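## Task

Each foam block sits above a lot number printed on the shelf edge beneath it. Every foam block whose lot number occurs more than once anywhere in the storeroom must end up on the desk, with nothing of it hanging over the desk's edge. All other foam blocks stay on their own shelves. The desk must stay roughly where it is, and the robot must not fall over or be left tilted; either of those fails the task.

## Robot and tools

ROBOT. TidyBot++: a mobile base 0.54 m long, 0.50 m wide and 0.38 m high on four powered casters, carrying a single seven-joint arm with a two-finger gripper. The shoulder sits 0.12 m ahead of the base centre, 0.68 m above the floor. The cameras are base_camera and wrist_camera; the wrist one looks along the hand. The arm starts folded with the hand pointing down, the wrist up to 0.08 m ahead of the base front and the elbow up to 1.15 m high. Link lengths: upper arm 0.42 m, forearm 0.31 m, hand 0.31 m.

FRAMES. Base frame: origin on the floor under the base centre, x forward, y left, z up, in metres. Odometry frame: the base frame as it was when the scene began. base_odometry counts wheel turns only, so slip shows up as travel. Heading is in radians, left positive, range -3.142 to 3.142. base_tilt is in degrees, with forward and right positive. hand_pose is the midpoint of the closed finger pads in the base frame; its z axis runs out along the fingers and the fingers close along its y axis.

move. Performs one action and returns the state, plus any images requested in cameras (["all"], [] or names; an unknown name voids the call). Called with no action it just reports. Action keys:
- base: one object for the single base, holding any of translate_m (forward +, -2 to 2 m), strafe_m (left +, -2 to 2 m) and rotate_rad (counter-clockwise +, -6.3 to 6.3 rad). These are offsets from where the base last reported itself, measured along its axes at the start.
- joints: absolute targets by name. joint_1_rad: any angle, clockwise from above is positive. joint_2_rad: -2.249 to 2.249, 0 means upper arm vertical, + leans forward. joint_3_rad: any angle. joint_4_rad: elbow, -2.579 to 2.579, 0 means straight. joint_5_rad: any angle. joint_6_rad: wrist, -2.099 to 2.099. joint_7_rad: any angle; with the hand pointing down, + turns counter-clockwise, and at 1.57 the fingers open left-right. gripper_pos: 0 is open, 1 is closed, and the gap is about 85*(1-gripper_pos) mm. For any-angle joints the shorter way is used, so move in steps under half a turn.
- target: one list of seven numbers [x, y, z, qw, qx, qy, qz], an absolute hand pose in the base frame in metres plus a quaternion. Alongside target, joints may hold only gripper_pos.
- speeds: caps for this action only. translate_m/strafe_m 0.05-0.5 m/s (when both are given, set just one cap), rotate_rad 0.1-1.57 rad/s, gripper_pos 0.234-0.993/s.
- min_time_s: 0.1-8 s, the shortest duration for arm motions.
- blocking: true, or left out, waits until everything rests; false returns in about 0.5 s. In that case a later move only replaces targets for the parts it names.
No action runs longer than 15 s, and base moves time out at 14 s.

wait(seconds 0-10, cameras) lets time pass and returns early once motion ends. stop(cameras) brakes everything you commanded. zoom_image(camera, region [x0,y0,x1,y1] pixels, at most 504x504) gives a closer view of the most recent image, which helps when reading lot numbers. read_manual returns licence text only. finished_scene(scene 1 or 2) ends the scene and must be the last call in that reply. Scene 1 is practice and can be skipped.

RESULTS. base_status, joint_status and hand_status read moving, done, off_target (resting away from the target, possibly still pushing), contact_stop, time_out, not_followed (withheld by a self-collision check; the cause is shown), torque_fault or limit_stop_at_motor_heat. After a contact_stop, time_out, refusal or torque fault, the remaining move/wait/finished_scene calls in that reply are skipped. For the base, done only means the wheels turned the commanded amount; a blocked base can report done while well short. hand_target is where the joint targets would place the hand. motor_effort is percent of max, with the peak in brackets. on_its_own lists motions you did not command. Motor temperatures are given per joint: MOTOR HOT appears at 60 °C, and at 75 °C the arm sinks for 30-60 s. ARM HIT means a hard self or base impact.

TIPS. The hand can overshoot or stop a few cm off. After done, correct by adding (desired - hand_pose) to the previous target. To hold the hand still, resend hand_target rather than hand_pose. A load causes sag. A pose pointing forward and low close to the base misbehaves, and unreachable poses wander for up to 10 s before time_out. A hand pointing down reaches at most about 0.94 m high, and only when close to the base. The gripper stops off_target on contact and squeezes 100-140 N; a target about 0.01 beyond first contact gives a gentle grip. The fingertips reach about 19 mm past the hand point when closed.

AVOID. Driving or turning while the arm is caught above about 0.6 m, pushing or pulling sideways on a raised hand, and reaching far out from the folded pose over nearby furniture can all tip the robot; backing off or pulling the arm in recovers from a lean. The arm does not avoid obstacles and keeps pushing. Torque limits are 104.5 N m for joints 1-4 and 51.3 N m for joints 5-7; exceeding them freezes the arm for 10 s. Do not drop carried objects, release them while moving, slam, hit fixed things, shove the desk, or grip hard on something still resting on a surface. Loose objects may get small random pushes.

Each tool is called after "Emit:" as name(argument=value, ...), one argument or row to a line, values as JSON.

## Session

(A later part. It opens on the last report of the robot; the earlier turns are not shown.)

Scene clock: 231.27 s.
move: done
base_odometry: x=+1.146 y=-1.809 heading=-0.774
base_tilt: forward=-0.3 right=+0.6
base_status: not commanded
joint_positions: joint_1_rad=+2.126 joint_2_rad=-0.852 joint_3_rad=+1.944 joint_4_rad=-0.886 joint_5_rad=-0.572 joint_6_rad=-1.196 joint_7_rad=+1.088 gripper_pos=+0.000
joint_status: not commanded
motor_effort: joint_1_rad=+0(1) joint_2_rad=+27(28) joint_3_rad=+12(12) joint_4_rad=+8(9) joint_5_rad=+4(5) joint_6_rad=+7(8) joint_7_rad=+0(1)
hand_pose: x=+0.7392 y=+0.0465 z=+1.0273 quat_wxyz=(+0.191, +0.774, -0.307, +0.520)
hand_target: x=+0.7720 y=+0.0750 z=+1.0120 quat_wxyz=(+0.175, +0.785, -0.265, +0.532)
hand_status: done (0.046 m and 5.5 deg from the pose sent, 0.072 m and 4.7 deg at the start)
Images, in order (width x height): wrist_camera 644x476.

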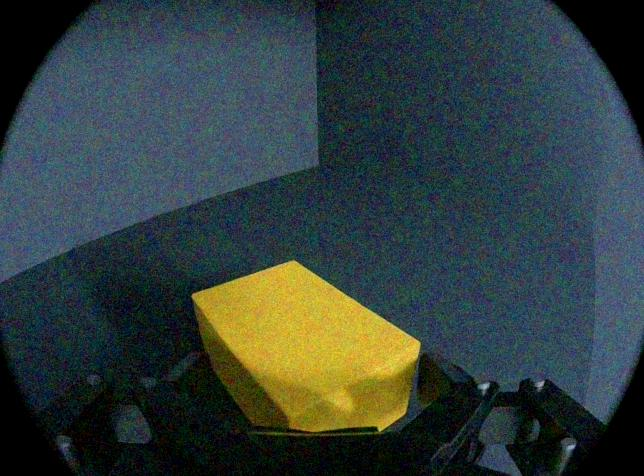

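Emit:
move(
  target=[0.760, 0.086, 1.022, 0.175, 0.785, -0.265, 0.532],
  min_time_s=1,
)

Emit:
move(
  joints={"gripper_pos":0.3},
  speeds={"gripper_pos":0.234},
  cameras=["wrist_camera"],
)

Scene clock: 232.83 s.
move: done
base_odometry: x=+1.146 y=-1.809 heading=-0.774
base_tilt: forward=-0.3 right=+0.6
base_status: not commanded
joint_positions: joint_1_rad=+2.126 joint_2_rad=-0.852 joint_3_rad=+1.944 joint_4_rad=-0.885 joint_5_rad=-0.572 joint_6_rad=-1.196 joint_7_rad=+1.088 gripper_pos=+0.000
joint_status: not commanded
motor_effort: joint_1_rad=+0(1) joint_2_rad=+27(28) joint_3_rad=+12(12) joint_4_rad=+8(9) joint_5_rad=+4(4) joint_6_rad=+8(8) joint_7_rad=+0(1)
hand_pose: x=+0.7393 y=+0.0468 z=+1.0274 quat_wxyz=(+0.191, +0.774, -0.307, +0.520)
hand_target: x=+0.7600 y=+0.0860 z=+1.0220 quat_wxyz=(+0.175, +0.785, -0.265, +0.532)
hand_status: done (0.045 m and 5.4 deg from the pose sent, 0.045 m and 5.5 deg at the start)
pictures: none

Scene clock: 235.13 s.
move: off_target
base_odometry: x=+1.146 y=-1.809 heading=-0.774
base_tilt: forward=-0.3 right=+0.6
base_status: not commanded
joint_positions: joint_1_rad=+2.126 joint_2_rad=-0.852 joint_3_rad=+1.944 joint_4_rad=-0.881 joint_5_rad=-0.572 joint_6_rad=-1.196 joint_7_rad=+1.088 gripper_pos=+0.286
joint_status: gripper_pos off_target (ended at +0.286, target +0.300)
motor_effort: joint_1_rad=+0(1) joint_2_rad=+25(28) joint_3_rad=+9(12) joint_4_rad=+7(8) joint_5_rad=+2(4) joint_6_rad=+6(8) joint_7_rad=+0(1)
hand_pose: x=+0.7399 y=+0.0484 z=+1.0287 quat_wxyz=(+0.191, +0.774, -0.305, +0.522)
hand_target: x=+0.7600 y=+0.0860 z=+1.0220 quat_wxyz=(+0.175, +0.785, -0.265, +0.532)
hand_status: not commanded
Images, in order (width x height): wrist_camera 644x476.

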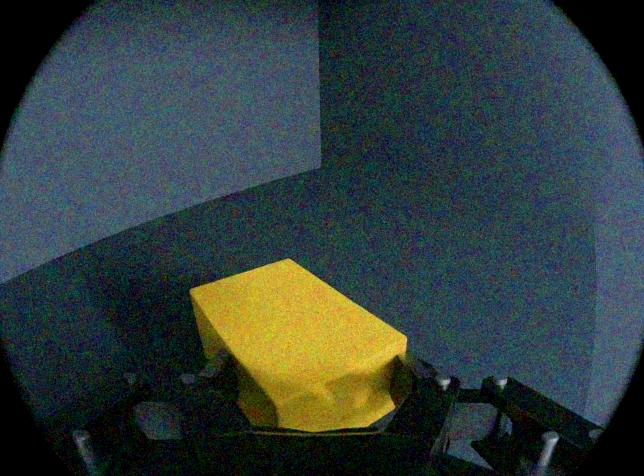

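Emit:
move(
  joints={"gripper_pos":0},
)

Emit:
move(
  target=[0.737, 0.106, 1.026, 0.175, 0.785, -0.265, 0.532],
  min_time_s=1,
  cameras=["wrist_camera"],
)

Scene clock: 236.27 s.
move: done
base_odometry: x=+1.146 y=-1.809 heading=-0.774
base_tilt: forward=-0.3 right=+0.6
base_status: not commanded
joint_positions: joint_1_rad=+2.126 joint_2_rad=-0.852 joint_3_rad=+1.944 joint_4_rad=-0.881 joint_5_rad=-0.574 joint_6_rad=-1.196 joint_7_rad=+1.088 gripper_pos=+0.000
joint_status: all done
motor_effort: joint_1_rad=+0(1) joint_2_rad=+27(28) joint_3_rad=+11(12) joint_4_rad=+8(9) joint_5_rad=+4(5) joint_6_rad=+8(8) joint_7_rad=+0(1)
hand_pose: x=+0.7401 y=+0.0488 z=+1.0286 quat_wxyz=(+0.190, +0.774, -0.305, +0.522)
hand_target: x=+0.7600 y=+0.0860 z=+1.0220 quat_wxyz=(+0.175, +0.785, -0.265, +0.532)
hand_status: not commanded
pictures: none

Scene clock: 237.57 s.
move: done
base_odometry: x=+1.146 y=-1.809 heading=-0.774
base_tilt: forward=-0.3 right=+0.6
base_status: not commanded
joint_positions: joint_1_rad=+2.060 joint_2_rad=-0.852 joint_3_rad=+1.949 joint_4_rad=-0.881 joint_5_rad=-0.574 joint_6_rad=-1.196 joint_7_rad=+1.088 gripper_pos=+0.000
joint_status: not commanded
motor_effort: joint_1_rad=-1(1) joint_2_rad=+27(28) joint_3_rad=+11(12) joint_4_rad=+8(9) joint_5_rad=+4(4) joint_6_rad=+8(8) joint_7_rad=+0(0)
hand_pose: x=+0.7346 y=+0.0881 z=+1.0306 quat_wxyz=(+0.174, +0.782, -0.280, +0.529)
hand_target: x=+0.7370 y=+0.1060 z=+1.0260 quat_wxyz=(+0.175, +0.785, -0.265, +0.532)
hand_status: done (0.019 m and 1.8 deg from the pose sent, 0.057 m and 5.2 deg at the start)
Images, in order (width x height): wrist_camera 644x476.

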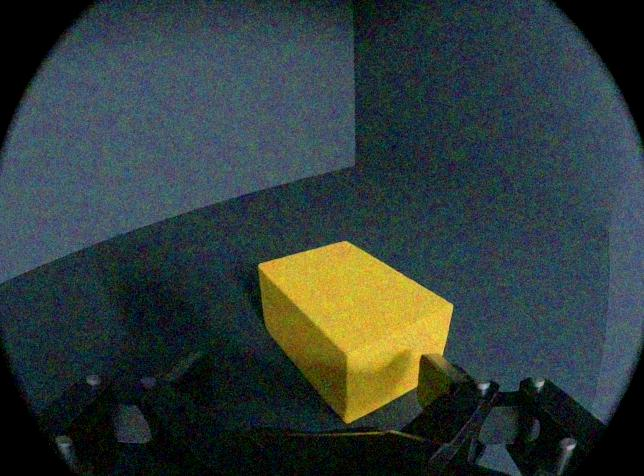

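Emit:
move(
  target=[0.66, 0.17, 1.10, 0.175, 0.785, -0.265, 0.532],
  min_time_s=1,
)

Emit:
move(
  target=[0.50, 0.12, 1.14, 0.1, 0.81, -0.14, 0.55],
  min_time_s=1.5,
)

Emit:
move(
  target=[0.52, 0.06, 1.13, 0.03, 0.833, -0.05, 0.55],
  min_time_s=1.5,
  cameras=["wrist_camera"],
)

Scene clock: 239.63 s.
move: done
base_odometry: x=+1.146 y=-1.809 heading=-0.774
base_tilt: forward=-0.3 right=+0.6
base_status: not commanded
joint_positions: joint_1_rad=+2.019 joint_2_rad=-0.813 joint_3_rad=+2.079 joint_4_rad=-0.565 joint_5_rad=-0.574 joint_6_rad=-1.481 joint_7_rad=+1.069 gripper_pos=+0.000
joint_status: not commanded
motor_effort: joint_1_rad=+0(2) joint_2_rad=+28(29) joint_3_rad=+8(12) joint_4_rad=+4(9) joint_5_rad=+5(5) joint_6_rad=+8(8) joint_7_rad=+0(1)
hand_pose: x=+0.6735 y=+0.1642 z=+1.1015 quat_wxyz=(+0.201, +0.779, -0.245, +0.542)
hand_target: x=+0.6600 y=+0.1700 z=+1.1000 quat_wxyz=(+0.175, +0.785, -0.265, +0.532)
hand_status: done (0.015 m and 4.0 deg from the pose sent, 0.131 m and 1.8 deg at the start)
pictures: none

Scene clock: 241.93 s.
move: done
base_odometry: x=+1.146 y=-1.809 heading=-0.774
base_tilt: forward=-0.3 right=+0.6
base_status: not commanded
joint_positions: joint_1_rad=+1.013 joint_2_rad=-0.530 joint_3_rad=+2.260 joint_4_rad=-1.077 joint_5_rad=-0.081 joint_6_rad=-1.280 joint_7_rad=+1.126 gripper_pos=+0.000
joint_status: not commanded
motor_effort: joint_1_rad=+0(2) joint_2_rad=+10(29) joint_3_rad=+7(9) joint_4_rad=+13(14) joint_5_rad=+4(5) joint_6_rad=+7(9) joint_7_rad=+0(1)
hand_pose: x=+0.4912 y=+0.1493 z=+1.1292 quat_wxyz=(+0.066, +0.826, -0.153, +0.538)
hand_target: x=+0.5000 y=+0.1200 z=+1.1400 quat_wxyz=(+0.101, +0.815, -0.141, +0.553)
hand_status: done (0.032 m and 4.8 deg from the pose sent, 0.183 m and 17.1 deg at the start)
pictures: none

Scene clock: 243.97 s.
move: done
base_odometry: x=+1.146 y=-1.809 heading=-0.774
base_tilt: forward=-0.3 right=+0.6
base_status: not commanded
joint_positions: joint_1_rad=+0.250 joint_2_rad=-0.348 joint_3_rad=+2.729 joint_4_rad=-1.246 joint_5_rad=+0.144 joint_6_rad=-1.112 joint_7_rad=+1.189 gripper_pos=+0.000
joint_status: not commanded
motor_effort: joint_1_rad=-1(1) joint_2_rad=-3(10) joint_3_rad=+2(7) joint_4_rad=+16(17) joint_5_rad=+3(4) joint_6_rad=+8(9) joint_7_rad=+0(1)
hand_pose: x=+0.5021 y=+0.0785 z=+1.1323 quat_wxyz=(-0.009, +0.839, -0.072, +0.539)
hand_target: x=+0.5200 y=+0.0600 z=+1.1300 quat_wxyz=(+0.030, +0.833, -0.050, +0.550)
hand_status: done (0.026 m and 5.4 deg from the pose sent, 0.094 m and 12.6 deg at the start)
Images, in order (width x height): wrist_camera 644x476.

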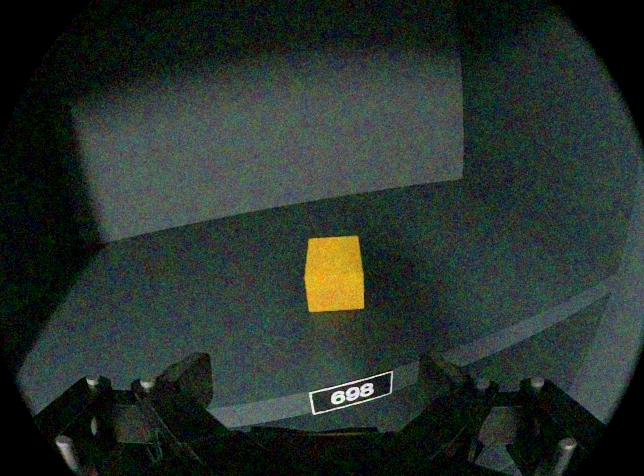

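Emit:
move(
  target=[0.60, 0.045, 1.065, 0.04, 0.833, -0.045, 0.55],
  min_time_s=1.5,
  cameras=["wrist_camera"],
)

Scene clock: 248.13 s.
move: done
base_odometry: x=+1.146 y=-1.809 heading=-0.774
base_tilt: forward=-0.3 right=+0.6
base_status: not commanded
joint_positions: joint_1_rad=+0.180 joint_2_rad=-0.241 joint_3_rad=+2.762 joint_4_rad=-1.428 joint_5_rad=+0.302 joint_6_rad=-0.853 joint_7_rad=+1.159 gripper_pos=+0.000
joint_status: not commanded
motor_effort: joint_1_rad=+0(1) joint_2_rad=-8(10) joint_3_rad=+2(3) joint_4_rad=+18(19) joint_5_rad=+3(3) joint_6_rad=+8(8) joint_7_rad=+0(0)
hand_pose: x=+0.5838 y=+0.0558 z=+1.0730 quat_wxyz=(+0.026, +0.839, -0.044, +0.541)
hand_target: x=+0.6000 y=+0.0450 z=+1.0650 quat_wxyz=(+0.040, +0.833, -0.045, +0.550)
hand_status: done (0.021 m and 2.0 deg from the pose sent, 0.123 m and 6.6 deg at the start)
Images, in order (width x height): wrist_camera 644x476.

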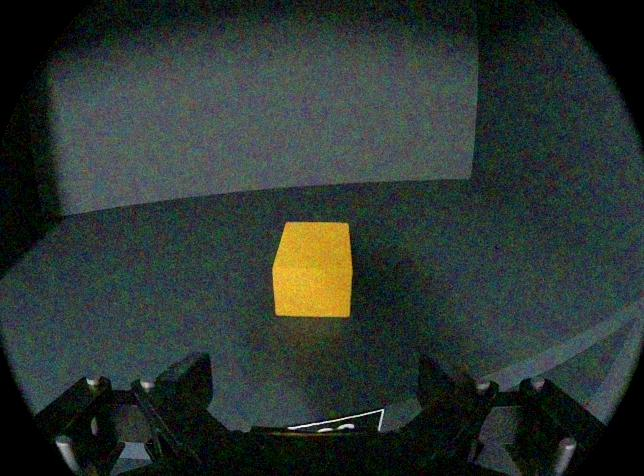

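Emit:
move(
  target=[0.66, 0.042, 1.035, 0.04, 0.833, -0.045, 0.55],
  min_time_s=1.5,
  cameras=["wrist_camera"],
)

Scene clock: 250.13 s.
move: done
base_odometry: x=+1.146 y=-1.809 heading=-0.774
base_tilt: forward=-0.3 right=+0.6
base_status: not commanded
joint_positions: joint_1_rad=+0.008 joint_2_rad=-0.121 joint_3_rad=+2.885 joint_4_rad=-1.438 joint_5_rad=+0.469 joint_6_rad=-0.757 joint_7_rad=+1.024 gripper_pos=+0.000
joint_status: not commanded
motor_effort: joint_1_rad=+0(1) joint_2_rad=-13(14) joint_3_rad=+1(2) joint_4_rad=+18(20) joint_5_rad=+4(4) joint_6_rad=+8(8) joint_7_rad=+0(1)
hand_pose: x=+0.6428 y=+0.0455 z=+1.0508 quat_wxyz=(+0.028, +0.836, -0.053, +0.545)
hand_target: x=+0.6600 y=+0.0420 z=+1.0350 quat_wxyz=(+0.040, +0.833, -0.045, +0.550)
hand_status: done (0.024 m and 1.8 deg from the pose sent, 0.086 m and 2.0 deg at the start)
Images, in order (width x height): wrist_camera 644x476.

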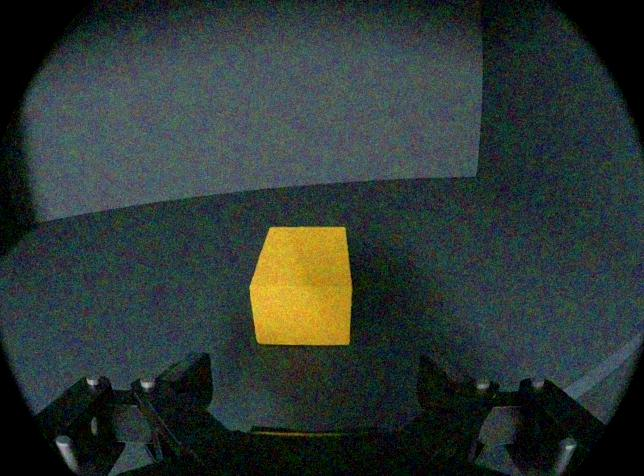

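Emit:
move(
  target=[0.725, 0.052, 1.022, 0.04, 0.833, -0.045, 0.55],
  min_time_s=1.5,
  cameras=["wrist_camera"],
)

Scene clock: 252.10 s.
move: done
base_odometry: x=+1.146 y=-1.809 heading=-0.774
base_tilt: forward=-0.3 right=+0.6
base_status: not commanded
joint_positions: joint_1_rad=-0.208 joint_2_rad=+0.015 joint_3_rad=+3.087 joint_4_rad=-1.406 joint_5_rad=+0.544 joint_6_rad=-0.720 joint_7_rad=+0.967 gripper_pos=+0.000
joint_status: not commanded
motor_effort: joint_1_rad=-1(1) joint_2_rad=-18(19) joint_3_rad=+0(1) joint_4_rad=+18(19) joint_5_rad=+4(4) joint_6_rad=+6(8) joint_7_rad=+0(1)
hand_pose: x=+0.7007 y=+0.0475 z=+1.0103 quat_wxyz=(+0.035, +0.849, -0.053, +0.525)
hand_target: x=+0.7250 y=+0.0520 z=+1.0220 quat_wxyz=(+0.040, +0.833, -0.045, +0.550)
hand_status: done (0.027 m and 3.5 deg from the pose sent, 0.087 m and 1.8 deg at the start)
Images, in order (width x height): wrist_camera 644x476.

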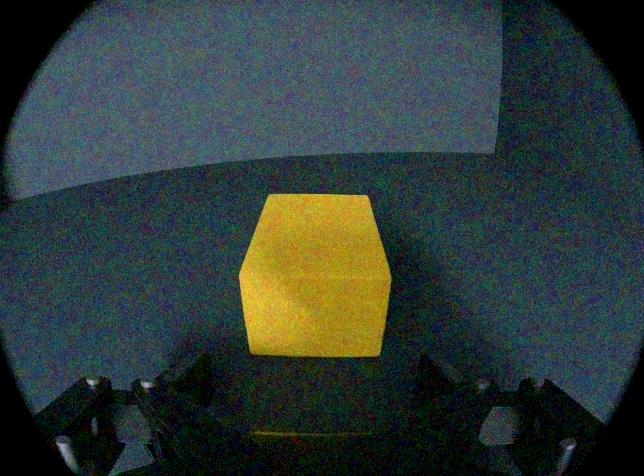

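Emit:
move(
  target=[0.73, 0.05, 1.052, 0.04, 0.833, -0.045, 0.55],
  min_time_s=1,
)

Emit:
move(
  target=[0.782, 0.046, 1.038, 0.04, 0.833, -0.045, 0.55],
  min_time_s=1.5,
  cameras=["wrist_camera"],
)

Scene clock: 253.57 s.
move: done
base_odometry: x=+1.146 y=-1.809 heading=-0.774
base_tilt: forward=-0.3 right=+0.6
base_status: not commanded
joint_positions: joint_1_rad=-0.225 joint_2_rad=+0.038 joint_3_rad=+3.115 joint_4_rad=-1.286 joint_5_rad=+0.544 joint_6_rad=-0.720 joint_7_rad=+0.983 gripper_pos=+0.000
joint_status: not commanded
motor_effort: joint_1_rad=-1(1) joint_2_rad=-19(20) joint_3_rad=+0(0) joint_4_rad=+19(20) joint_5_rad=+4(4) joint_6_rad=+7(8) joint_7_rad=+0(0)
hand_pose: x=+0.7172 y=+0.0451 z=+1.0652 quat_wxyz=(+0.029, +0.824, -0.059, +0.563)
hand_target: x=+0.7300 y=+0.0500 z=+1.0520 quat_wxyz=(+0.040, +0.833, -0.045, +0.550)
hand_status: done (0.019 m and 2.7 deg from the pose sent, 0.051 m and 3.5 deg at the start)
pictures: none

Scene clock: 255.37 s.
move: done
base_odometry: x=+1.146 y=-1.809 heading=-0.774
base_tilt: forward=-0.3 right=+0.6
base_status: not commanded
joint_positions: joint_1_rad=-0.283 joint_2_rad=+0.150 joint_3_rad=+3.249 joint_4_rad=-1.202 joint_5_rad=+0.514 joint_6_rad=-0.720 joint_7_rad=+1.049 gripper_pos=+0.000
joint_status: not commanded
motor_effort: joint_1_rad=-1(1) joint_2_rad=-22(23) joint_3_rad=+1(1) joint_4_rad=+18(19) joint_5_rad=+4(4) joint_6_rad=+7(8) joint_7_rad=+0(1)
hand_pose: x=+0.7636 y=+0.0200 z=+1.0437 quat_wxyz=(+0.065, +0.832, -0.061, +0.548)
hand_target: x=+0.7820 y=+0.0460 z=+1.0380 quat_wxyz=(+0.040, +0.833, -0.045, +0.550)
hand_status: done (0.032 m and 3.4 deg from the pose sent, 0.070 m and 2.7 deg at the start)
Images, in order (width x height): wrist_camera 644x476.

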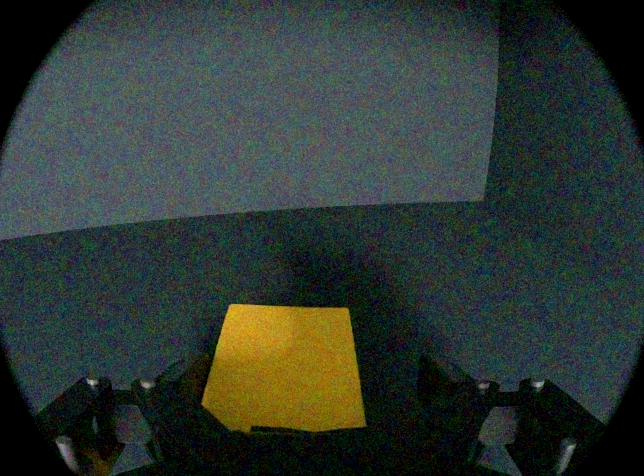

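Emit:
move(
  joints={"gripper_pos":0.42},
  speeds={"gripper_pos":0.234},
  cameras=["wrist_camera"],
)

Scene clock: 258.10 s.
move: off_target
base_odometry: x=+1.146 y=-1.809 heading=-0.774
base_tilt: forward=-0.3 right=+0.6
base_status: not commanded
joint_positions: joint_1_rad=-0.283 joint_2_rad=+0.150 joint_3_rad=+3.249 joint_4_rad=-1.201 joint_5_rad=+0.514 joint_6_rad=-0.720 joint_7_rad=+1.050 gripper_pos=+0.388
joint_status: gripper_pos off_target (ended at +0.388, target +0.420)
motor_effort: joint_1_rad=-1(1) joint_2_rad=-22(23) joint_3_rad=+1(1) joint_4_rad=+18(19) joint_5_rad=+4(4) joint_6_rad=+7(8) joint_7_rad=+0(1)
hand_pose: x=+0.7637 y=+0.0203 z=+1.0442 quat_wxyz=(+0.065, +0.832, -0.060, +0.548)
hand_target: x=+0.7820 y=+0.0460 z=+1.0380 quat_wxyz=(+0.040, +0.833, -0.045, +0.550)
hand_status: not commanded
Images, in order (width x height): wrist_camera 644x476.

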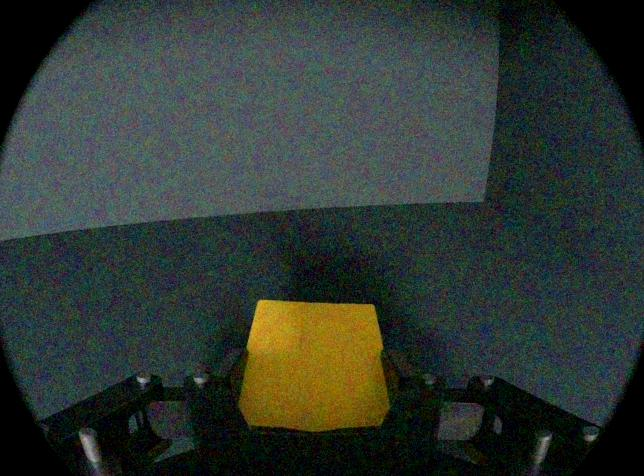

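Emit:
move(
  target=[0.76, 0.046, 1.11, 0.04, 0.833, -0.045, 0.55],
  min_time_s=1.2,
)

Emit:
move(
  target=[0.48, 0.03, 1.13, 0.04, 0.833, -0.045, 0.55],
  min_time_s=2,
)

Emit:
move(
  base={"translate_m":-0.3},
  joints={"joint_1_rad":-0.06,"joint_2_rad":-1.2,"joint_3_rad":3.11,"joint_4_rad":-2.3,"joint_5_rad":-0.05,"joint_6_rad":-0.5,"joint_7_rad":1.57},
  min_time_s=2,
  cameras=["wrist_camera"],
)

Emit:
move(
  base={"translate_m":-1.84,"strafe_m":-0.2},
)

Emit:
move(
  base={"rotate_rad":1.57},
  cameras=["all"],
)

Scene clock: 260.27 s.
move: done
base_odometry: x=+1.146 y=-1.809 heading=-0.774
base_tilt: forward=-0.3 right=+0.6
base_status: not commanded
joint_positions: joint_1_rad=-0.283 joint_2_rad=+0.160 joint_3_rad=+3.249 joint_4_rad=-0.945 joint_5_rad=+0.438 joint_6_rad=-0.859 joint_7_rad=+1.169 gripper_pos=+0.388
joint_status: not commanded
motor_effort: joint_1_rad=-1(1) joint_2_rad=-22(24) joint_3_rad=+1(1) joint_4_rad=+18(20) joint_5_rad=+4(4) joint_6_rad=+8(9) joint_7_rad=+0(1)
hand_pose: x=+0.7517 y=+0.0212 z=+1.1407 quat_wxyz=(+0.059, +0.808, -0.059, +0.583)
hand_target: x=+0.7600 y=+0.0460 z=+1.1100 quat_wxyz=(+0.040, +0.833, -0.045, +0.550)
hand_status: done (0.040 m and 5.5 deg from the pose sent, 0.071 m and 3.3 deg at the start)
pictures: none

Scene clock: 262.80 s.
move: done
base_odometry: x=+1.146 y=-1.809 heading=-0.774
base_tilt: forward=-0.3 right=+0.6
base_status: not commanded
joint_positions: joint_1_rad=+0.176 joint_2_rad=-0.420 joint_3_rad=+2.895 joint_4_rad=-1.297 joint_5_rad=+0.201 joint_6_rad=-1.015 joint_7_rad=+1.318 gripper_pos=+0.388
joint_status: not commanded
motor_effort: joint_1_rad=+0(1) joint_2_rad=-2(25) joint_3_rad=+2(2) joint_4_rad=+16(19) joint_5_rad=+3(4) joint_6_rad=+9(9) joint_7_rad=+0(1)
hand_pose: x=+0.4836 y=+0.0156 z=+1.1699 quat_wxyz=(+0.052, +0.803, -0.059, +0.591)
hand_target: x=+0.4800 y=+0.0300 z=+1.1300 quat_wxyz=(+0.040, +0.833, -0.045, +0.550)
hand_status: done (0.043 m and 6.2 deg from the pose sent, 0.272 m and 5.5 deg at the start)
pictures: none

Scene clock: 265.33 s.
move: done
base_odometry: x=+0.931 y=-1.599 heading=-0.773
base_tilt: forward=-0.4 right=+0.6
base_status: done
joint_positions: joint_1_rad=-0.041 joint_2_rad=-1.172 joint_3_rad=+3.093 joint_4_rad=-2.260 joint_5_rad=+0.020 joint_6_rad=-0.569 joint_7_rad=+1.526 gripper_pos=+0.388
joint_status: all done
motor_effort: joint_1_rad=-1(2) joint_2_rad=+12(13) joint_3_rad=+2(4) joint_4_rad=+19(20) joint_5_rad=+1(4) joint_6_rad=+9(10) joint_7_rad=-1(1)
hand_pose: x=+0.3187 y=+0.0225 z=+0.9635 quat_wxyz=(-0.009, +0.737, +0.023, +0.676)
hand_target: x=+0.3162 y=+0.0314 z=+0.9672 quat_wxyz=(-0.038, +0.717, +0.028, +0.696)
hand_status: not commanded
Images, in order (width x height): wrist_camera 644x476.

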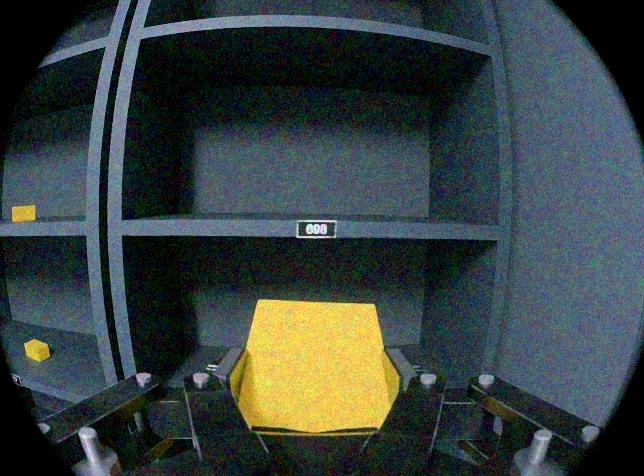

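Scene clock: 269.63 s.
move: done
base_odometry: x=-0.526 y=-0.458 heading=-0.773
base_tilt: forward=-0.4 right=+0.6
base_status: done
joint_positions: joint_1_rad=-0.041 joint_2_rad=-1.180 joint_3_rad=+3.094 joint_4_rad=-2.262 joint_5_rad=+0.019 joint_6_rad=-0.566 joint_7_rad=+1.527 gripper_pos=+0.388
joint_status: not commanded
motor_effort: joint_1_rad=-1(1) joint_2_rad=+11(14) joint_3_rad=+2(2) joint_4_rad=+18(20) joint_5_rad=+1(1) joint_6_rad=+10(10) joint_7_rad=+0(1)
hand_pose: x=+0.3169 y=+0.0225 z=+0.9648 quat_wxyz=(-0.010, +0.734, +0.023, +0.679)
hand_target: x=+0.3162 y=+0.0314 z=+0.9672 quat_wxyz=(-0.038, +0.717, +0.028, +0.696)
hand_status: not commanded
pictures: none

Scene clock: 271.93 s.
move: done
base_odometry: x=-0.526 y=-0.458 heading=+0.796
base_tilt: forward=-0.4 right=+0.6
base_status: done
joint_positions: joint_1_rad=-0.046 joint_2_rad=-1.180 joint_3_rad=+3.095 joint_4_rad=-2.262 joint_5_rad=+0.017 joint_6_rad=-0.566 joint_7_rad=+1.527 gripper_pos=+0.388
joint_status: not commanded
motor_effort: joint_1_rad=-1(1) joint_2_rad=+12(13) joint_3_rad=+2(2) joint_4_rad=+18(19) joint_5_rad=+1(1) joint_6_rad=+9(10) joint_7_rad=+0(1)
hand_pose: x=+0.3168 y=+0.0233 z=+0.9649 quat_wxyz=(-0.013, +0.733, +0.024, +0.679)
hand_target: x=+0.3162 y=+0.0314 z=+0.9672 quat_wxyz=(-0.038, +0.717, +0.028, +0.696)
hand_status: not commanded
pictures: base_camera, wrist_camera
Images, in order (width x height): base_camera 644x364, wrist_camera 644x476.

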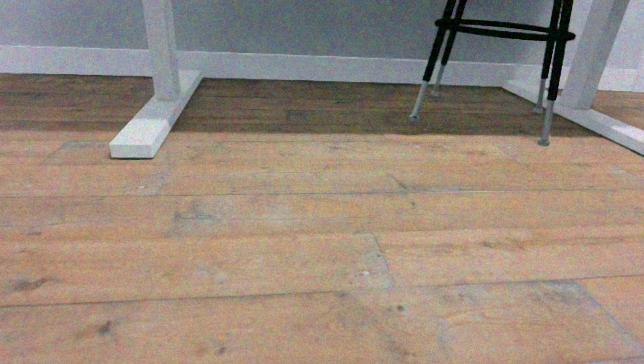

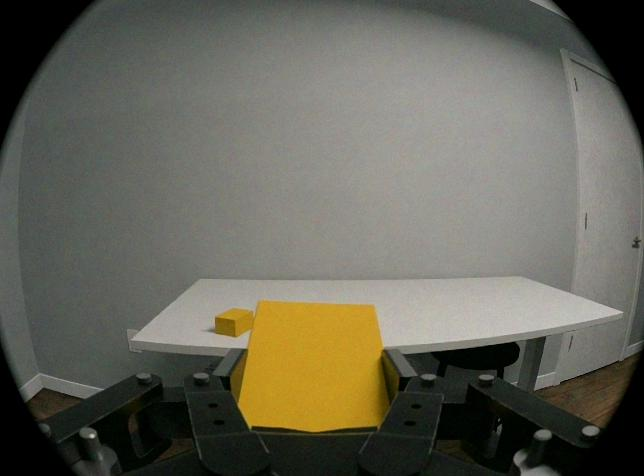

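Emit:
move(
  base={"translate_m":0.33},
)

Emit:
move(
  target=[0.62, 0.0, 0.95, 0, 0.829, 0, 0.559],
  min_time_s=2.5,
)

Emit:
move(
  target=[0.65, 0.0, 0.82, 0, 0.829, 0, 0.559],
  min_time_s=2,
)

Emit:
move(
  target=[0.65, 0.0, 0.77, 0, 0.829, 0, 0.559],
  min_time_s=1.5,
  cameras=["wrist_camera"],
)

Emit:
move(
  target=[0.65, 0.0, 0.755, 0, 0.829, 0, 0.559],
  min_time_s=1,
)

Emit:
move(
  target=[0.65, 0.0, 0.742, 0, 0.829, 0, 0.559],
  min_time_s=1,
  cameras=["wrist_camera"],
)

Scene clock: 274.03 s.
move: done
base_odometry: x=-0.295 y=-0.222 heading=+0.797
base_tilt: forward=-0.4 right=+0.6
base_status: done
joint_positions: joint_1_rad=-0.046 joint_2_rad=-1.182 joint_3_rad=+3.095 joint_4_rad=-2.265 joint_5_rad=+0.017 joint_6_rad=-0.565 joint_7_rad=+1.527 gripper_pos=+0.388
joint_status: not commanded
motor_effort: joint_1_rad=+0(1) joint_2_rad=+12(15) joint_3_rad=+2(2) joint_4_rad=+18(19) joint_5_rad=+1(1) joint_6_rad=+9(10) joint_7_rad=+0(1)
hand_pose: x=+0.3164 y=+0.0232 z=+0.9643 quat_wxyz=(-0.013, +0.733, +0.024, +0.680)
hand_target: x=+0.3162 y=+0.0314 z=+0.9672 quat_wxyz=(-0.038, +0.717, +0.028, +0.696)
hand_status: not commanded
pictures: none

Scene clock: 276.83 s.
move: done
base_odometry: x=-0.295 y=-0.222 heading=+0.797
base_tilt: forward=-0.3 right=+0.6
base_status: not commanded
joint_positions: joint_1_rad=-0.030 joint_2_rad=-0.260 joint_3_rad=+3.137 joint_4_rad=-1.920 joint_5_rad=+0.017 joint_6_rad=-0.377 joint_7_rad=+1.531 gripper_pos=+0.388
joint_status: not commanded
motor_effort: joint_1_rad=+0(1) joint_2_rad=-10(13) joint_3_rad=+1(2) joint_4_rad=+19(20) joint_5_rad=+1(1) joint_6_rad=+9(10) joint_7_rad=+0(1)
hand_pose: x=+0.6016 y=+0.0162 z=+0.9206 quat_wxyz=(-0.012, +0.851, +0.003, +0.525)
hand_target: x=+0.6200 y=+0.0000 z=+0.9500 quat_wxyz=(+0.000, +0.829, +0.000, +0.559)
hand_status: done (0.038 m and 4.9 deg from the pose sent, 0.305 m and 17.9 deg at the start)
pictures: none

Scene clock: 279.47 s.
move: done
base_odometry: x=-0.295 y=-0.222 heading=+0.797
base_tilt: forward=-0.3 right=+0.6
base_status: not commanded
joint_positions: joint_1_rad=-0.030 joint_2_rad=-0.088 joint_3_rad=+3.145 joint_4_rad=-2.146 joint_5_rad=+0.017 joint_6_rad=+0.101 joint_7_rad=+1.531 gripper_pos=+0.388
joint_status: not commanded
motor_effort: joint_1_rad=+0(1) joint_2_rad=-14(16) joint_3_rad=+0(1) joint_4_rad=+17(20) joint_5_rad=+1(1) joint_6_rad=+8(9) joint_7_rad=+0(1)
hand_pose: x=+0.6480 y=+0.0160 z=+0.8364 quat_wxyz=(-0.015, +0.830, +0.002, +0.558)
hand_target: x=+0.6500 y=+0.0000 z=+0.8200 quat_wxyz=(+0.000, +0.829, +0.000, +0.559)
hand_status: done (0.023 m and 1.7 deg from the pose sent, 0.113 m and 4.9 deg at the start)
pictures: none

Scene clock: 281.53 s.
move: done
base_odometry: x=-0.295 y=-0.222 heading=+0.797
base_tilt: forward=-0.3 right=+0.6
base_status: not commanded
joint_positions: joint_1_rad=-0.024 joint_2_rad=+0.001 joint_3_rad=+3.145 joint_4_rad=-2.257 joint_5_rad=+0.017 joint_6_rad=+0.304 joint_7_rad=+1.531 gripper_pos=+0.388
joint_status: not commanded
motor_effort: joint_1_rad=+0(1) joint_2_rad=-16(16) joint_3_rad=+0(0) joint_4_rad=+16(18) joint_5_rad=+1(1) joint_6_rad=+9(9) joint_7_rad=+0(1)
hand_pose: x=+0.6512 y=+0.0141 z=+0.7869 quat_wxyz=(-0.015, +0.829, +0.000, +0.560)
hand_target: x=+0.6500 y=+0.0000 z=+0.7700 quat_wxyz=(+0.000, +0.829, +0.000, +0.559)
hand_status: done (0.022 m and 1.7 deg from the pose sent, 0.068 m and 1.7 deg at the start)
Images, in order (width x height): wrist_camera 644x476.

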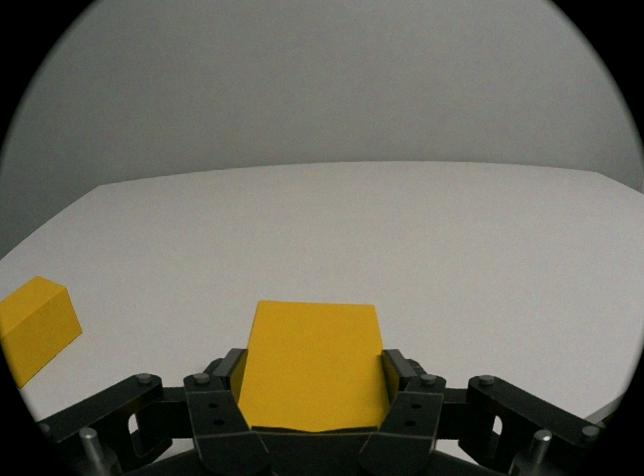

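Scene clock: 282.83 s.
move: done
base_odometry: x=-0.295 y=-0.222 heading=+0.797
base_tilt: forward=-0.3 right=+0.6
base_status: not commanded
joint_positions: joint_1_rad=-0.024 joint_2_rad=+0.032 joint_3_rad=+3.145 joint_4_rad=-2.286 joint_5_rad=+0.017 joint_6_rad=+0.370 joint_7_rad=+1.531 gripper_pos=+0.388
joint_status: not commanded
motor_effort: joint_1_rad=+0(1) joint_2_rad=-16(17) joint_3_rad=+0(0) joint_4_rad=+15(16) joint_5_rad=+1(1) joint_6_rad=+9(9) joint_7_rad=+0(1)
hand_pose: x=+0.6524 y=+0.0142 z=+0.7741 quat_wxyz=(-0.015, +0.827, +0.000, +0.562)
hand_target: x=+0.6500 y=+0.0000 z=+0.7550 quat_wxyz=(+0.000, +0.829, +0.000, +0.559)
hand_status: done (0.024 m and 1.8 deg from the pose sent, 0.035 m and 1.7 deg at the start)
pictures: none

Scene clock: 284.13 s.
move: done
base_odometry: x=-0.295 y=-0.222 heading=+0.797
base_tilt: forward=-0.3 right=+0.6
base_status: not commanded
joint_positions: joint_1_rad=-0.023 joint_2_rad=+0.045 joint_3_rad=+3.145 joint_4_rad=-2.310 joint_5_rad=+0.017 joint_6_rad=+0.434 joint_7_rad=+1.531 gripper_pos=+0.388
joint_status: not commanded
motor_effort: joint_1_rad=-1(1) joint_2_rad=-13(17) joint_3_rad=+0(1) joint_4_rad=+16(16) joint_5_rad=+1(1) joint_6_rad=+8(9) joint_7_rad=+0(1)
hand_pose: x=+0.6526 y=+0.0144 z=+0.7734 quat_wxyz=(-0.016, +0.819, +0.000, +0.573)
hand_target: x=+0.6500 y=+0.0000 z=+0.7420 quat_wxyz=(+0.000, +0.829, +0.000, +0.559)
hand_status: done (0.035 m and 2.7 deg from the pose sent, 0.035 m and 1.8 deg at the start)
Images, in order (width x height): wrist_camera 644x476.

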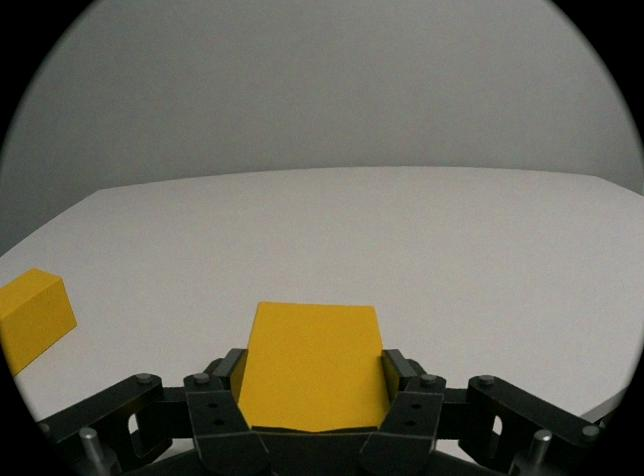

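Emit:
move(
  joints={"gripper_pos":0},
  speeds={"gripper_pos":0.3},
)

Emit:
move(
  target=[0.58, 0.0, 0.80, 0, 0.829, 0, 0.559],
)

Emit:
move(
  base={"translate_m":-0.33},
  joints={"joint_1_rad":-0.06,"joint_2_rad":-1.2,"joint_3_rad":3.11,"joint_4_rad":-2.3,"joint_5_rad":-0.05,"joint_6_rad":-0.8,"joint_7_rad":1.57},
  cameras=["wrist_camera"],
)

Emit:
move(
  base={"rotate_rad":-1.57},
  joints={"joint_6_rad":-1.1},
)

Emit:
move(
  base={"translate_m":1.95,"strafe_m":0.2},
  cameras=["all"],
)

Scene clock: 286.47 s.
move: done
base_odometry: x=-0.295 y=-0.222 heading=+0.797
base_tilt: forward=-0.3 right=+0.6
base_status: not commanded
joint_positions: joint_1_rad=-0.022 joint_2_rad=+0.069 joint_3_rad=+3.145 joint_4_rad=-2.317 joint_5_rad=+0.017 joint_6_rad=+0.442 joint_7_rad=+1.531 gripper_pos=+0.000
joint_status: all done
motor_effort: joint_1_rad=+0(1) joint_2_rad=-16(17) joint_3_rad=+0(1) joint_4_rad=+15(16) joint_5_rad=+1(1) joint_6_rad=+8(9) joint_7_rad=+0(1)
hand_pose: x=+0.6534 y=+0.0139 z=+0.7593 quat_wxyz=(-0.015, +0.826, +0.000, +0.563)
hand_target: x=+0.6500 y=+0.0000 z=+0.7420 quat_wxyz=(+0.000, +0.829, +0.000, +0.559)
hand_status: not commanded
pictures: none

Scene clock: 287.90 s.
move: done
base_odometry: x=-0.295 y=-0.222 heading=+0.797
base_tilt: forward=-0.3 right=+0.6
base_status: not commanded
joint_positions: joint_1_rad=-0.022 joint_2_rad=-0.199 joint_3_rad=+3.145 joint_4_rad=-2.337 joint_5_rad=+0.017 joint_6_rad=+0.271 joint_7_rad=+1.531 gripper_pos=+0.000
joint_status: not commanded
motor_effort: joint_1_rad=+0(1) joint_2_rad=-10(18) joint_3_rad=+1(1) joint_4_rad=+17(18) joint_5_rad=+1(1) joint_6_rad=+9(9) joint_7_rad=+0(1)
hand_pose: x=+0.5984 y=+0.0119 z=+0.8344 quat_wxyz=(-0.015, +0.804, -0.001, +0.595)
hand_target: x=+0.5800 y=+0.0000 z=+0.8000 quat_wxyz=(+0.000, +0.829, +0.000, +0.559)
hand_status: done (0.041 m and 5.3 deg from the pose sent, 0.085 m and 1.9 deg at the start)
pictures: none

Scene clock: 290.53 s.
move: done
base_odometry: x=-0.526 y=-0.458 heading=+0.796
base_tilt: forward=-0.4 right=+0.6
base_status: done
joint_positions: joint_1_rad=-0.040 joint_2_rad=-1.174 joint_3_rad=+3.127 joint_4_rad=-2.330 joint_5_rad=+0.017 joint_6_rad=-0.742 joint_7_rad=+1.531 gripper_pos=+0.000
joint_status: all done
motor_effort: joint_1_rad=+0(2) joint_2_rad=+12(13) joint_3_rad=+1(2) joint_4_rad=+18(20) joint_5_rad=+1(2) joint_6_rad=+9(10) joint_7_rad=+0(1)
hand_pose: x=+0.3131 y=+0.0093 z=+0.8713 quat_wxyz=(-0.011, +0.812, +0.008, +0.583)
hand_target: x=+0.2996 y=+0.0312 z=+0.8757 quat_wxyz=(-0.034, +0.813, +0.034, +0.581)
hand_status: not commanded
Images, in order (width x height): wrist_camera 644x476.

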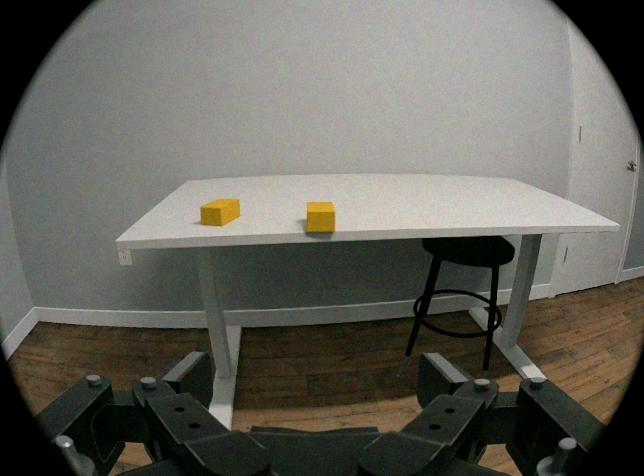

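Scene clock: 292.83 s.
move: done
base_odometry: x=-0.526 y=-0.458 heading=-0.773
base_tilt: forward=-0.4 right=+0.6
base_status: done
joint_positions: joint_1_rad=-0.044 joint_2_rad=-1.175 joint_3_rad=+3.126 joint_4_rad=-2.319 joint_5_rad=+0.016 joint_6_rad=-1.053 joint_7_rad=+1.531 gripper_pos=+0.000
joint_status: all done
motor_effort: joint_1_rad=+0(1) joint_2_rad=+12(13) joint_3_rad=+1(2) joint_4_rad=+18(19) joint_5_rad=+1(1) joint_6_rad=+8(9) joint_7_rad=+0(1)
hand_pose: x=+0.2689 y=+0.0063 z=+0.7915 quat_wxyz=(-0.006, +0.891, +0.008, +0.455)
hand_target: x=+0.2567 y=+0.0284 z=+0.7931 quat_wxyz=(-0.028, +0.890, +0.038, +0.453)
hand_status: not commanded
pictures: none

Scene clock: 297.30 s.
move: done
base_odometry: x=+1.010 y=-1.676 heading=-0.774
base_tilt: forward=-0.4 right=+0.6
base_status: done
joint_positions: joint_1_rad=-0.044 joint_2_rad=-1.178 joint_3_rad=+3.126 joint_4_rad=-2.319 joint_5_rad=+0.015 joint_6_rad=-1.053 joint_7_rad=+1.531 gripper_pos=+0.000
joint_status: not commanded
motor_effort: joint_1_rad=+0(1) joint_2_rad=+11(15) joint_3_rad=+1(1) joint_4_rad=+18(18) joint_5_rad=+1(1) joint_6_rad=+7(9) joint_7_rad=-1(1)
hand_pose: x=+0.2685 y=+0.0063 z=+0.7920 quat_wxyz=(-0.006, +0.890, +0.008, +0.456)
hand_target: x=+0.2567 y=+0.0284 z=+0.7931 quat_wxyz=(-0.028, +0.890, +0.038, +0.453)
hand_status: not commanded
pictures: base_camera, wrist_camera
Images, in order (width x height): base_camera 644x364, wrist_camera 644x476.

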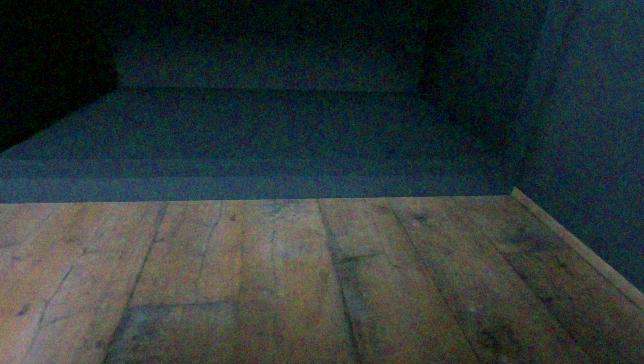

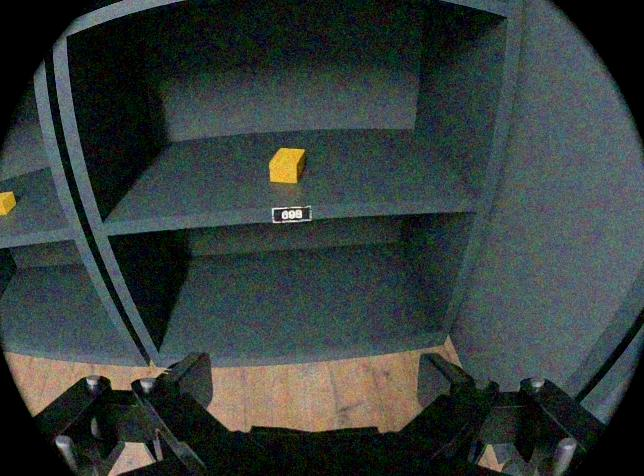

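Emit:
move(
  target=[0.48, 0.04, 0.72, 0.074, 0.856, -0.128, 0.495],
  min_time_s=2.5,
  cameras=["wrist_camera"],
)

Scene clock: 300.73 s.
move: done
base_odometry: x=+1.010 y=-1.676 heading=-0.774
base_tilt: forward=-0.3 right=+0.6
base_status: not commanded
joint_positions: joint_1_rad=+0.859 joint_2_rad=-0.650 joint_3_rad=+2.173 joint_4_rad=-2.450 joint_5_rad=-0.217 joint_6_rad=-0.131 joint_7_rad=+1.306 gripper_pos=+0.000
joint_status: not commanded
motor_effort: joint_1_rad=+0(1) joint_2_rad=+5(13) joint_3_rad=+6(7) joint_4_rad=+15(18) joint_5_rad=+1(3) joint_6_rad=+7(8) joint_7_rad=+0(1)
hand_pose: x=+0.4804 y=+0.0449 z=+0.7295 quat_wxyz=(+0.104, +0.863, -0.081, +0.487)
hand_target: x=+0.4800 y=+0.0400 z=+0.7200 quat_wxyz=(+0.074, +0.856, -0.128, +0.495)
hand_status: done (0.011 m and 6.5 deg from the pose sent, 0.226 m and 19.1 deg at the start)
Images, in order (width x height): wrist_camera 644x476.

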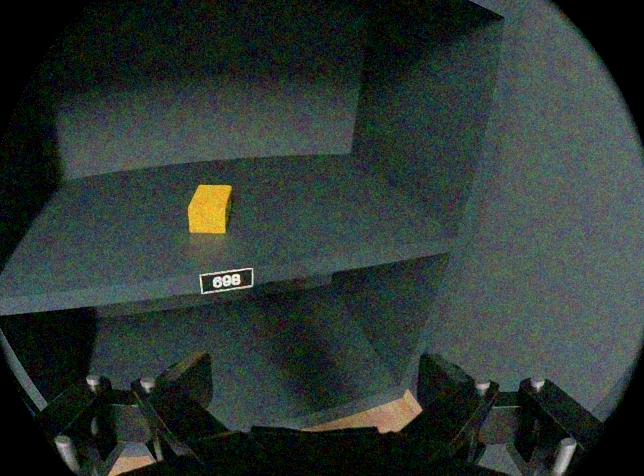

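Emit:
move(
  base={"translate_m":0.15,"strafe_m":0.07},
)

Emit:
move(
  target=[0.57, 0.06, 0.68, 0.045, 0.854, -0.075, 0.513],
  min_time_s=1.5,
  cameras=["wrist_camera"],
)

Scene clock: 302.67 s.
move: done
base_odometry: x=+1.166 y=-1.731 heading=-0.774
base_tilt: forward=-0.3 right=+0.6
base_status: done
joint_positions: joint_1_rad=+0.863 joint_2_rad=-0.648 joint_3_rad=+2.171 joint_4_rad=-2.455 joint_5_rad=-0.218 joint_6_rad=-0.126 joint_7_rad=+1.306 gripper_pos=+0.000
joint_status: not commanded
motor_effort: joint_1_rad=+0(1) joint_2_rad=+5(6) joint_3_rad=+6(7) joint_4_rad=+15(16) joint_5_rad=+1(1) joint_6_rad=+7(8) joint_7_rad=+0(1)
hand_pose: x=+0.4800 y=+0.0430 z=+0.7279 quat_wxyz=(+0.104, +0.863, -0.083, +0.487)
hand_target: x=+0.4800 y=+0.0400 z=+0.7200 quat_wxyz=(+0.074, +0.856, -0.128, +0.495)
hand_status: not commanded
pictures: none

Scene clock: 304.60 s.
move: done
base_odometry: x=+1.166 y=-1.731 heading=-0.774
base_tilt: forward=-0.3 right=+0.6
base_status: not commanded
joint_positions: joint_1_rad=+1.521 joint_2_rad=-0.499 joint_3_rad=+1.536 joint_4_rad=-2.455 joint_5_rad=-0.051 joint_6_rad=+0.306 joint_7_rad=+1.054 gripper_pos=+0.000
joint_status: not commanded
motor_effort: joint_1_rad=-1(1) joint_2_rad=+9(10) joint_3_rad=+6(7) joint_4_rad=+11(15) joint_5_rad=-1(1) joint_6_rad=+7(8) joint_7_rad=+0(1)
hand_pose: x=+0.5649 y=+0.0472 z=+0.6769 quat_wxyz=(+0.067, +0.857, -0.093, +0.502)
hand_target: x=+0.5700 y=+0.0600 z=+0.6800 quat_wxyz=(+0.045, +0.854, -0.075, +0.513)
hand_status: done (0.014 m and 3.5 deg from the pose sent, 0.103 m and 7.5 deg at the start)
Images, in order (width x height): wrist_camera 644x476.

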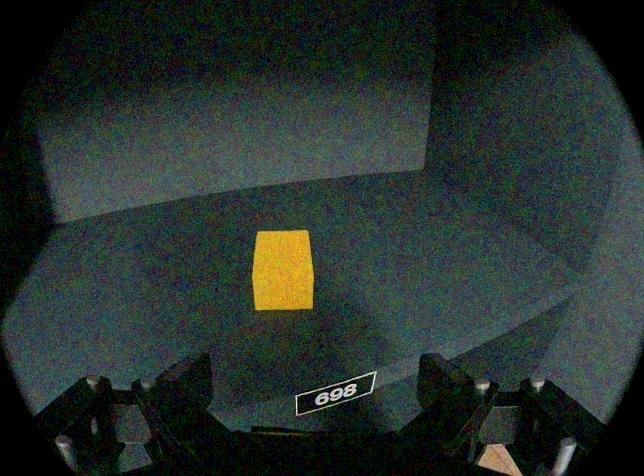

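Emit:
move(
  target=[0.65, 0.08, 0.635, 0.045, 0.854, -0.075, 0.513],
  min_time_s=1.5,
  cameras=["wrist_camera"],
)

Scene clock: 306.83 s.
move: done
base_odometry: x=+1.166 y=-1.731 heading=-0.774
base_tilt: forward=-0.3 right=+0.6
base_status: not commanded
joint_positions: joint_1_rad=+1.887 joint_2_rad=-0.685 joint_3_rad=+1.254 joint_4_rad=-2.330 joint_5_rad=+0.145 joint_6_rad=+0.415 joint_7_rad=+0.711 gripper_pos=+0.000
joint_status: not commanded
motor_effort: joint_1_rad=-1(1) joint_2_rad=+17(17) joint_3_rad=+9(9) joint_4_rad=+10(12) joint_5_rad=-2(2) joint_6_rad=+6(8) joint_7_rad=+0(1)
hand_pose: x=+0.6339 y=+0.0532 z=+0.6368 quat_wxyz=(+0.062, +0.854, -0.114, +0.504)
hand_target: x=+0.6500 y=+0.0800 z=+0.6350 quat_wxyz=(+0.045, +0.854, -0.075, +0.513)
hand_status: done (0.031 m and 5.0 deg from the pose sent, 0.100 m and 3.5 deg at the start)
Images, in order (width x height): wrist_camera 644x476.

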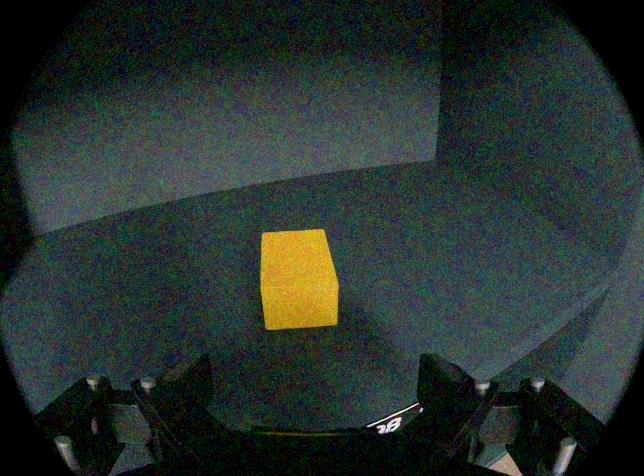

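Emit:
move(
  target=[0.71, 0.08, 0.612, 0.045, 0.854, -0.075, 0.513],
  min_time_s=1.5,
  cameras=["wrist_camera"],
)

Scene clock: 308.70 s.
move: done
base_odometry: x=+1.166 y=-1.731 heading=-0.774
base_tilt: forward=-0.3 right=+0.6
base_status: not commanded
joint_positions: joint_1_rad=+2.061 joint_2_rad=-0.780 joint_3_rad=+1.141 joint_4_rad=-2.179 joint_5_rad=+0.189 joint_6_rad=+0.426 joint_7_rad=+0.628 gripper_pos=+0.000
joint_status: not commanded
motor_effort: joint_1_rad=+0(1) joint_2_rad=+21(22) joint_3_rad=+10(11) joint_4_rad=+9(10) joint_5_rad=-2(2) joint_6_rad=+5(6) joint_7_rad=+0(1)
hand_pose: x=+0.6967 y=+0.0536 z=+0.6230 quat_wxyz=(+0.061, +0.850, -0.114, +0.511)
hand_target: x=+0.7100 y=+0.0800 z=+0.6120 quat_wxyz=(+0.045, +0.854, -0.075, +0.513)
hand_status: done (0.032 m and 4.9 deg from the pose sent, 0.084 m and 5.0 deg at the start)
Images, in order (width x height): wrist_camera 644x476.

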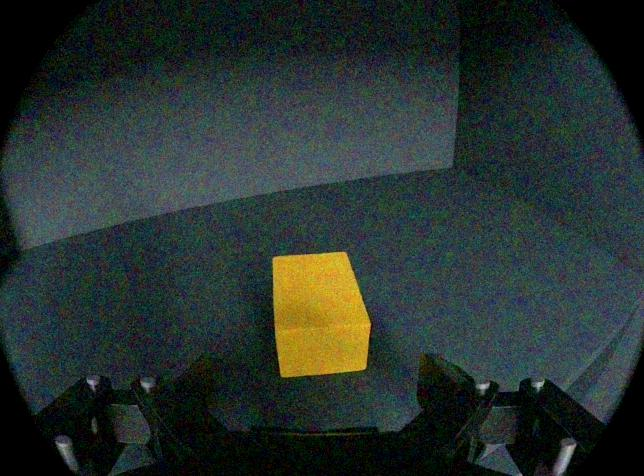

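Emit:
move(
  target=[0.78, 0.063, 0.598, 0.045, 0.854, -0.075, 0.513],
  min_time_s=2,
  cameras=["wrist_camera"],
)

Scene clock: 311.20 s.
move: done
base_odometry: x=+1.166 y=-1.731 heading=-0.774
base_tilt: forward=-0.3 right=+0.6
base_status: not commanded
joint_positions: joint_1_rad=+2.246 joint_2_rad=-0.847 joint_3_rad=+1.053 joint_4_rad=-1.991 joint_5_rad=+0.267 joint_6_rad=+0.426 joint_7_rad=+0.556 gripper_pos=+0.000
joint_status: not commanded
motor_effort: joint_1_rad=+0(1) joint_2_rad=+25(26) joint_3_rad=+11(11) joint_4_rad=+10(10) joint_5_rad=-2(2) joint_6_rad=+5(6) joint_7_rad=+0(1)
hand_pose: x=+0.7710 y=+0.0412 z=+0.6219 quat_wxyz=(+0.055, +0.843, -0.110, +0.524)
hand_target: x=+0.7800 y=+0.0630 z=+0.5980 quat_wxyz=(+0.045, +0.854, -0.075, +0.513)
hand_status: done (0.034 m and 4.6 deg from the pose sent, 0.087 m and 4.9 deg at the start)
Images, in order (width x height): wrist_camera 644x476.

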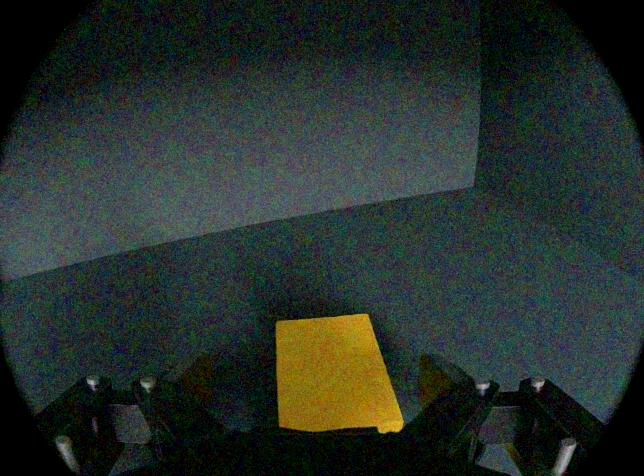

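Emit:
move(
  target=[0.78, 0.06, 0.582, 0.045, 0.854, -0.075, 0.513],
  min_time_s=1,
)

Emit:
move(
  joints={"gripper_pos":0.42},
  speeds={"gripper_pos":0.234},
  cameras=["wrist_camera"],
)

Scene clock: 312.80 s.
move: done
base_odometry: x=+1.166 y=-1.731 heading=-0.774
base_tilt: forward=-0.3 right=+0.6
base_status: not commanded
joint_positions: joint_1_rad=+2.247 joint_2_rad=-0.898 joint_3_rad=+1.053 joint_4_rad=-1.991 joint_5_rad=+0.268 joint_6_rad=+0.451 joint_7_rad=+0.525 gripper_pos=+0.000
joint_status: not commanded
motor_effort: joint_1_rad=-1(1) joint_2_rad=+26(27) joint_3_rad=+12(12) joint_4_rad=+9(10) joint_5_rad=-2(3) joint_6_rad=+5(5) joint_7_rad=+0(1)
hand_pose: x=+0.7722 y=+0.0440 z=+0.6031 quat_wxyz=(+0.057, +0.846, -0.107, +0.520)
hand_target: x=+0.7800 y=+0.0600 z=+0.5820 quat_wxyz=(+0.045, +0.854, -0.075, +0.513)
hand_status: done (0.028 m and 4.1 deg from the pose sent, 0.045 m and 4.6 deg at the start)
pictures: none

Scene clock: 315.17 s.
move: done
base_odometry: x=+1.166 y=-1.731 heading=-0.774
base_tilt: forward=-0.3 right=+0.6
base_status: not commanded
joint_positions: joint_1_rad=+2.247 joint_2_rad=-0.898 joint_3_rad=+1.053 joint_4_rad=-1.991 joint_5_rad=+0.268 joint_6_rad=+0.451 joint_7_rad=+0.525 gripper_pos=+0.419
joint_status: all done
motor_effort: joint_1_rad=-1(1) joint_2_rad=+25(27) joint_3_rad=+12(12) joint_4_rad=+8(10) joint_5_rad=-2(3) joint_6_rad=+4(5) joint_7_rad=+0(1)
hand_pose: x=+0.7722 y=+0.0440 z=+0.6031 quat_wxyz=(+0.057, +0.846, -0.107, +0.520)
hand_target: x=+0.7800 y=+0.0600 z=+0.5820 quat_wxyz=(+0.045, +0.854, -0.075, +0.513)
hand_status: not commanded
Images, in order (width x height): wrist_camera 644x476.

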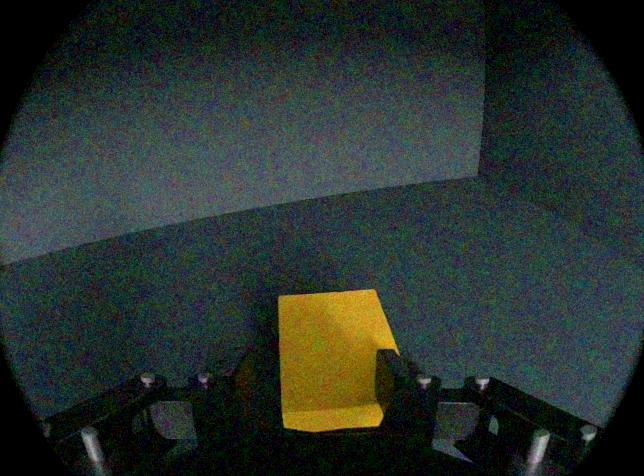

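Emit:
move(
  joints={"gripper_pos":0.5},
  speeds={"gripper_pos":0.234},
  cameras=["wrist_camera"],
)

Scene clock: 316.20 s.
move: done
base_odometry: x=+1.166 y=-1.731 heading=-0.774
base_tilt: forward=-0.3 right=+0.6
base_status: not commanded
joint_positions: joint_1_rad=+2.247 joint_2_rad=-0.898 joint_3_rad=+1.053 joint_4_rad=-1.991 joint_5_rad=+0.268 joint_6_rad=+0.451 joint_7_rad=+0.525 gripper_pos=+0.499
joint_status: all done
motor_effort: joint_1_rad=+0(1) joint_2_rad=+25(26) joint_3_rad=+12(12) joint_4_rad=+9(10) joint_5_rad=-2(3) joint_6_rad=+4(5) joint_7_rad=+0(1)
hand_pose: x=+0.7722 y=+0.0440 z=+0.6031 quat_wxyz=(+0.057, +0.846, -0.107, +0.520)
hand_target: x=+0.7800 y=+0.0600 z=+0.5820 quat_wxyz=(+0.045, +0.854, -0.075, +0.513)
hand_status: not commanded
Images, in order (width x height): wrist_camera 644x476.

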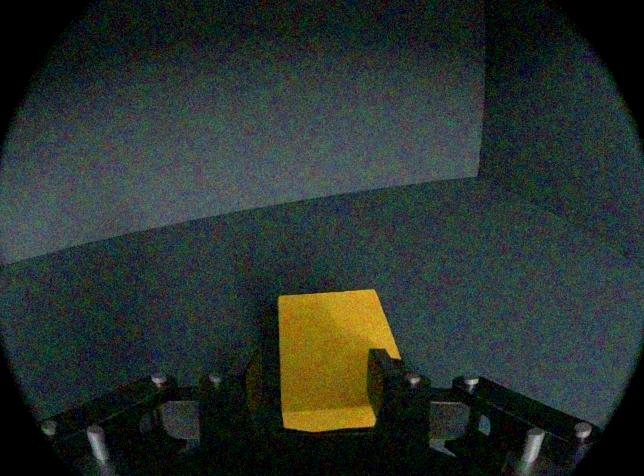

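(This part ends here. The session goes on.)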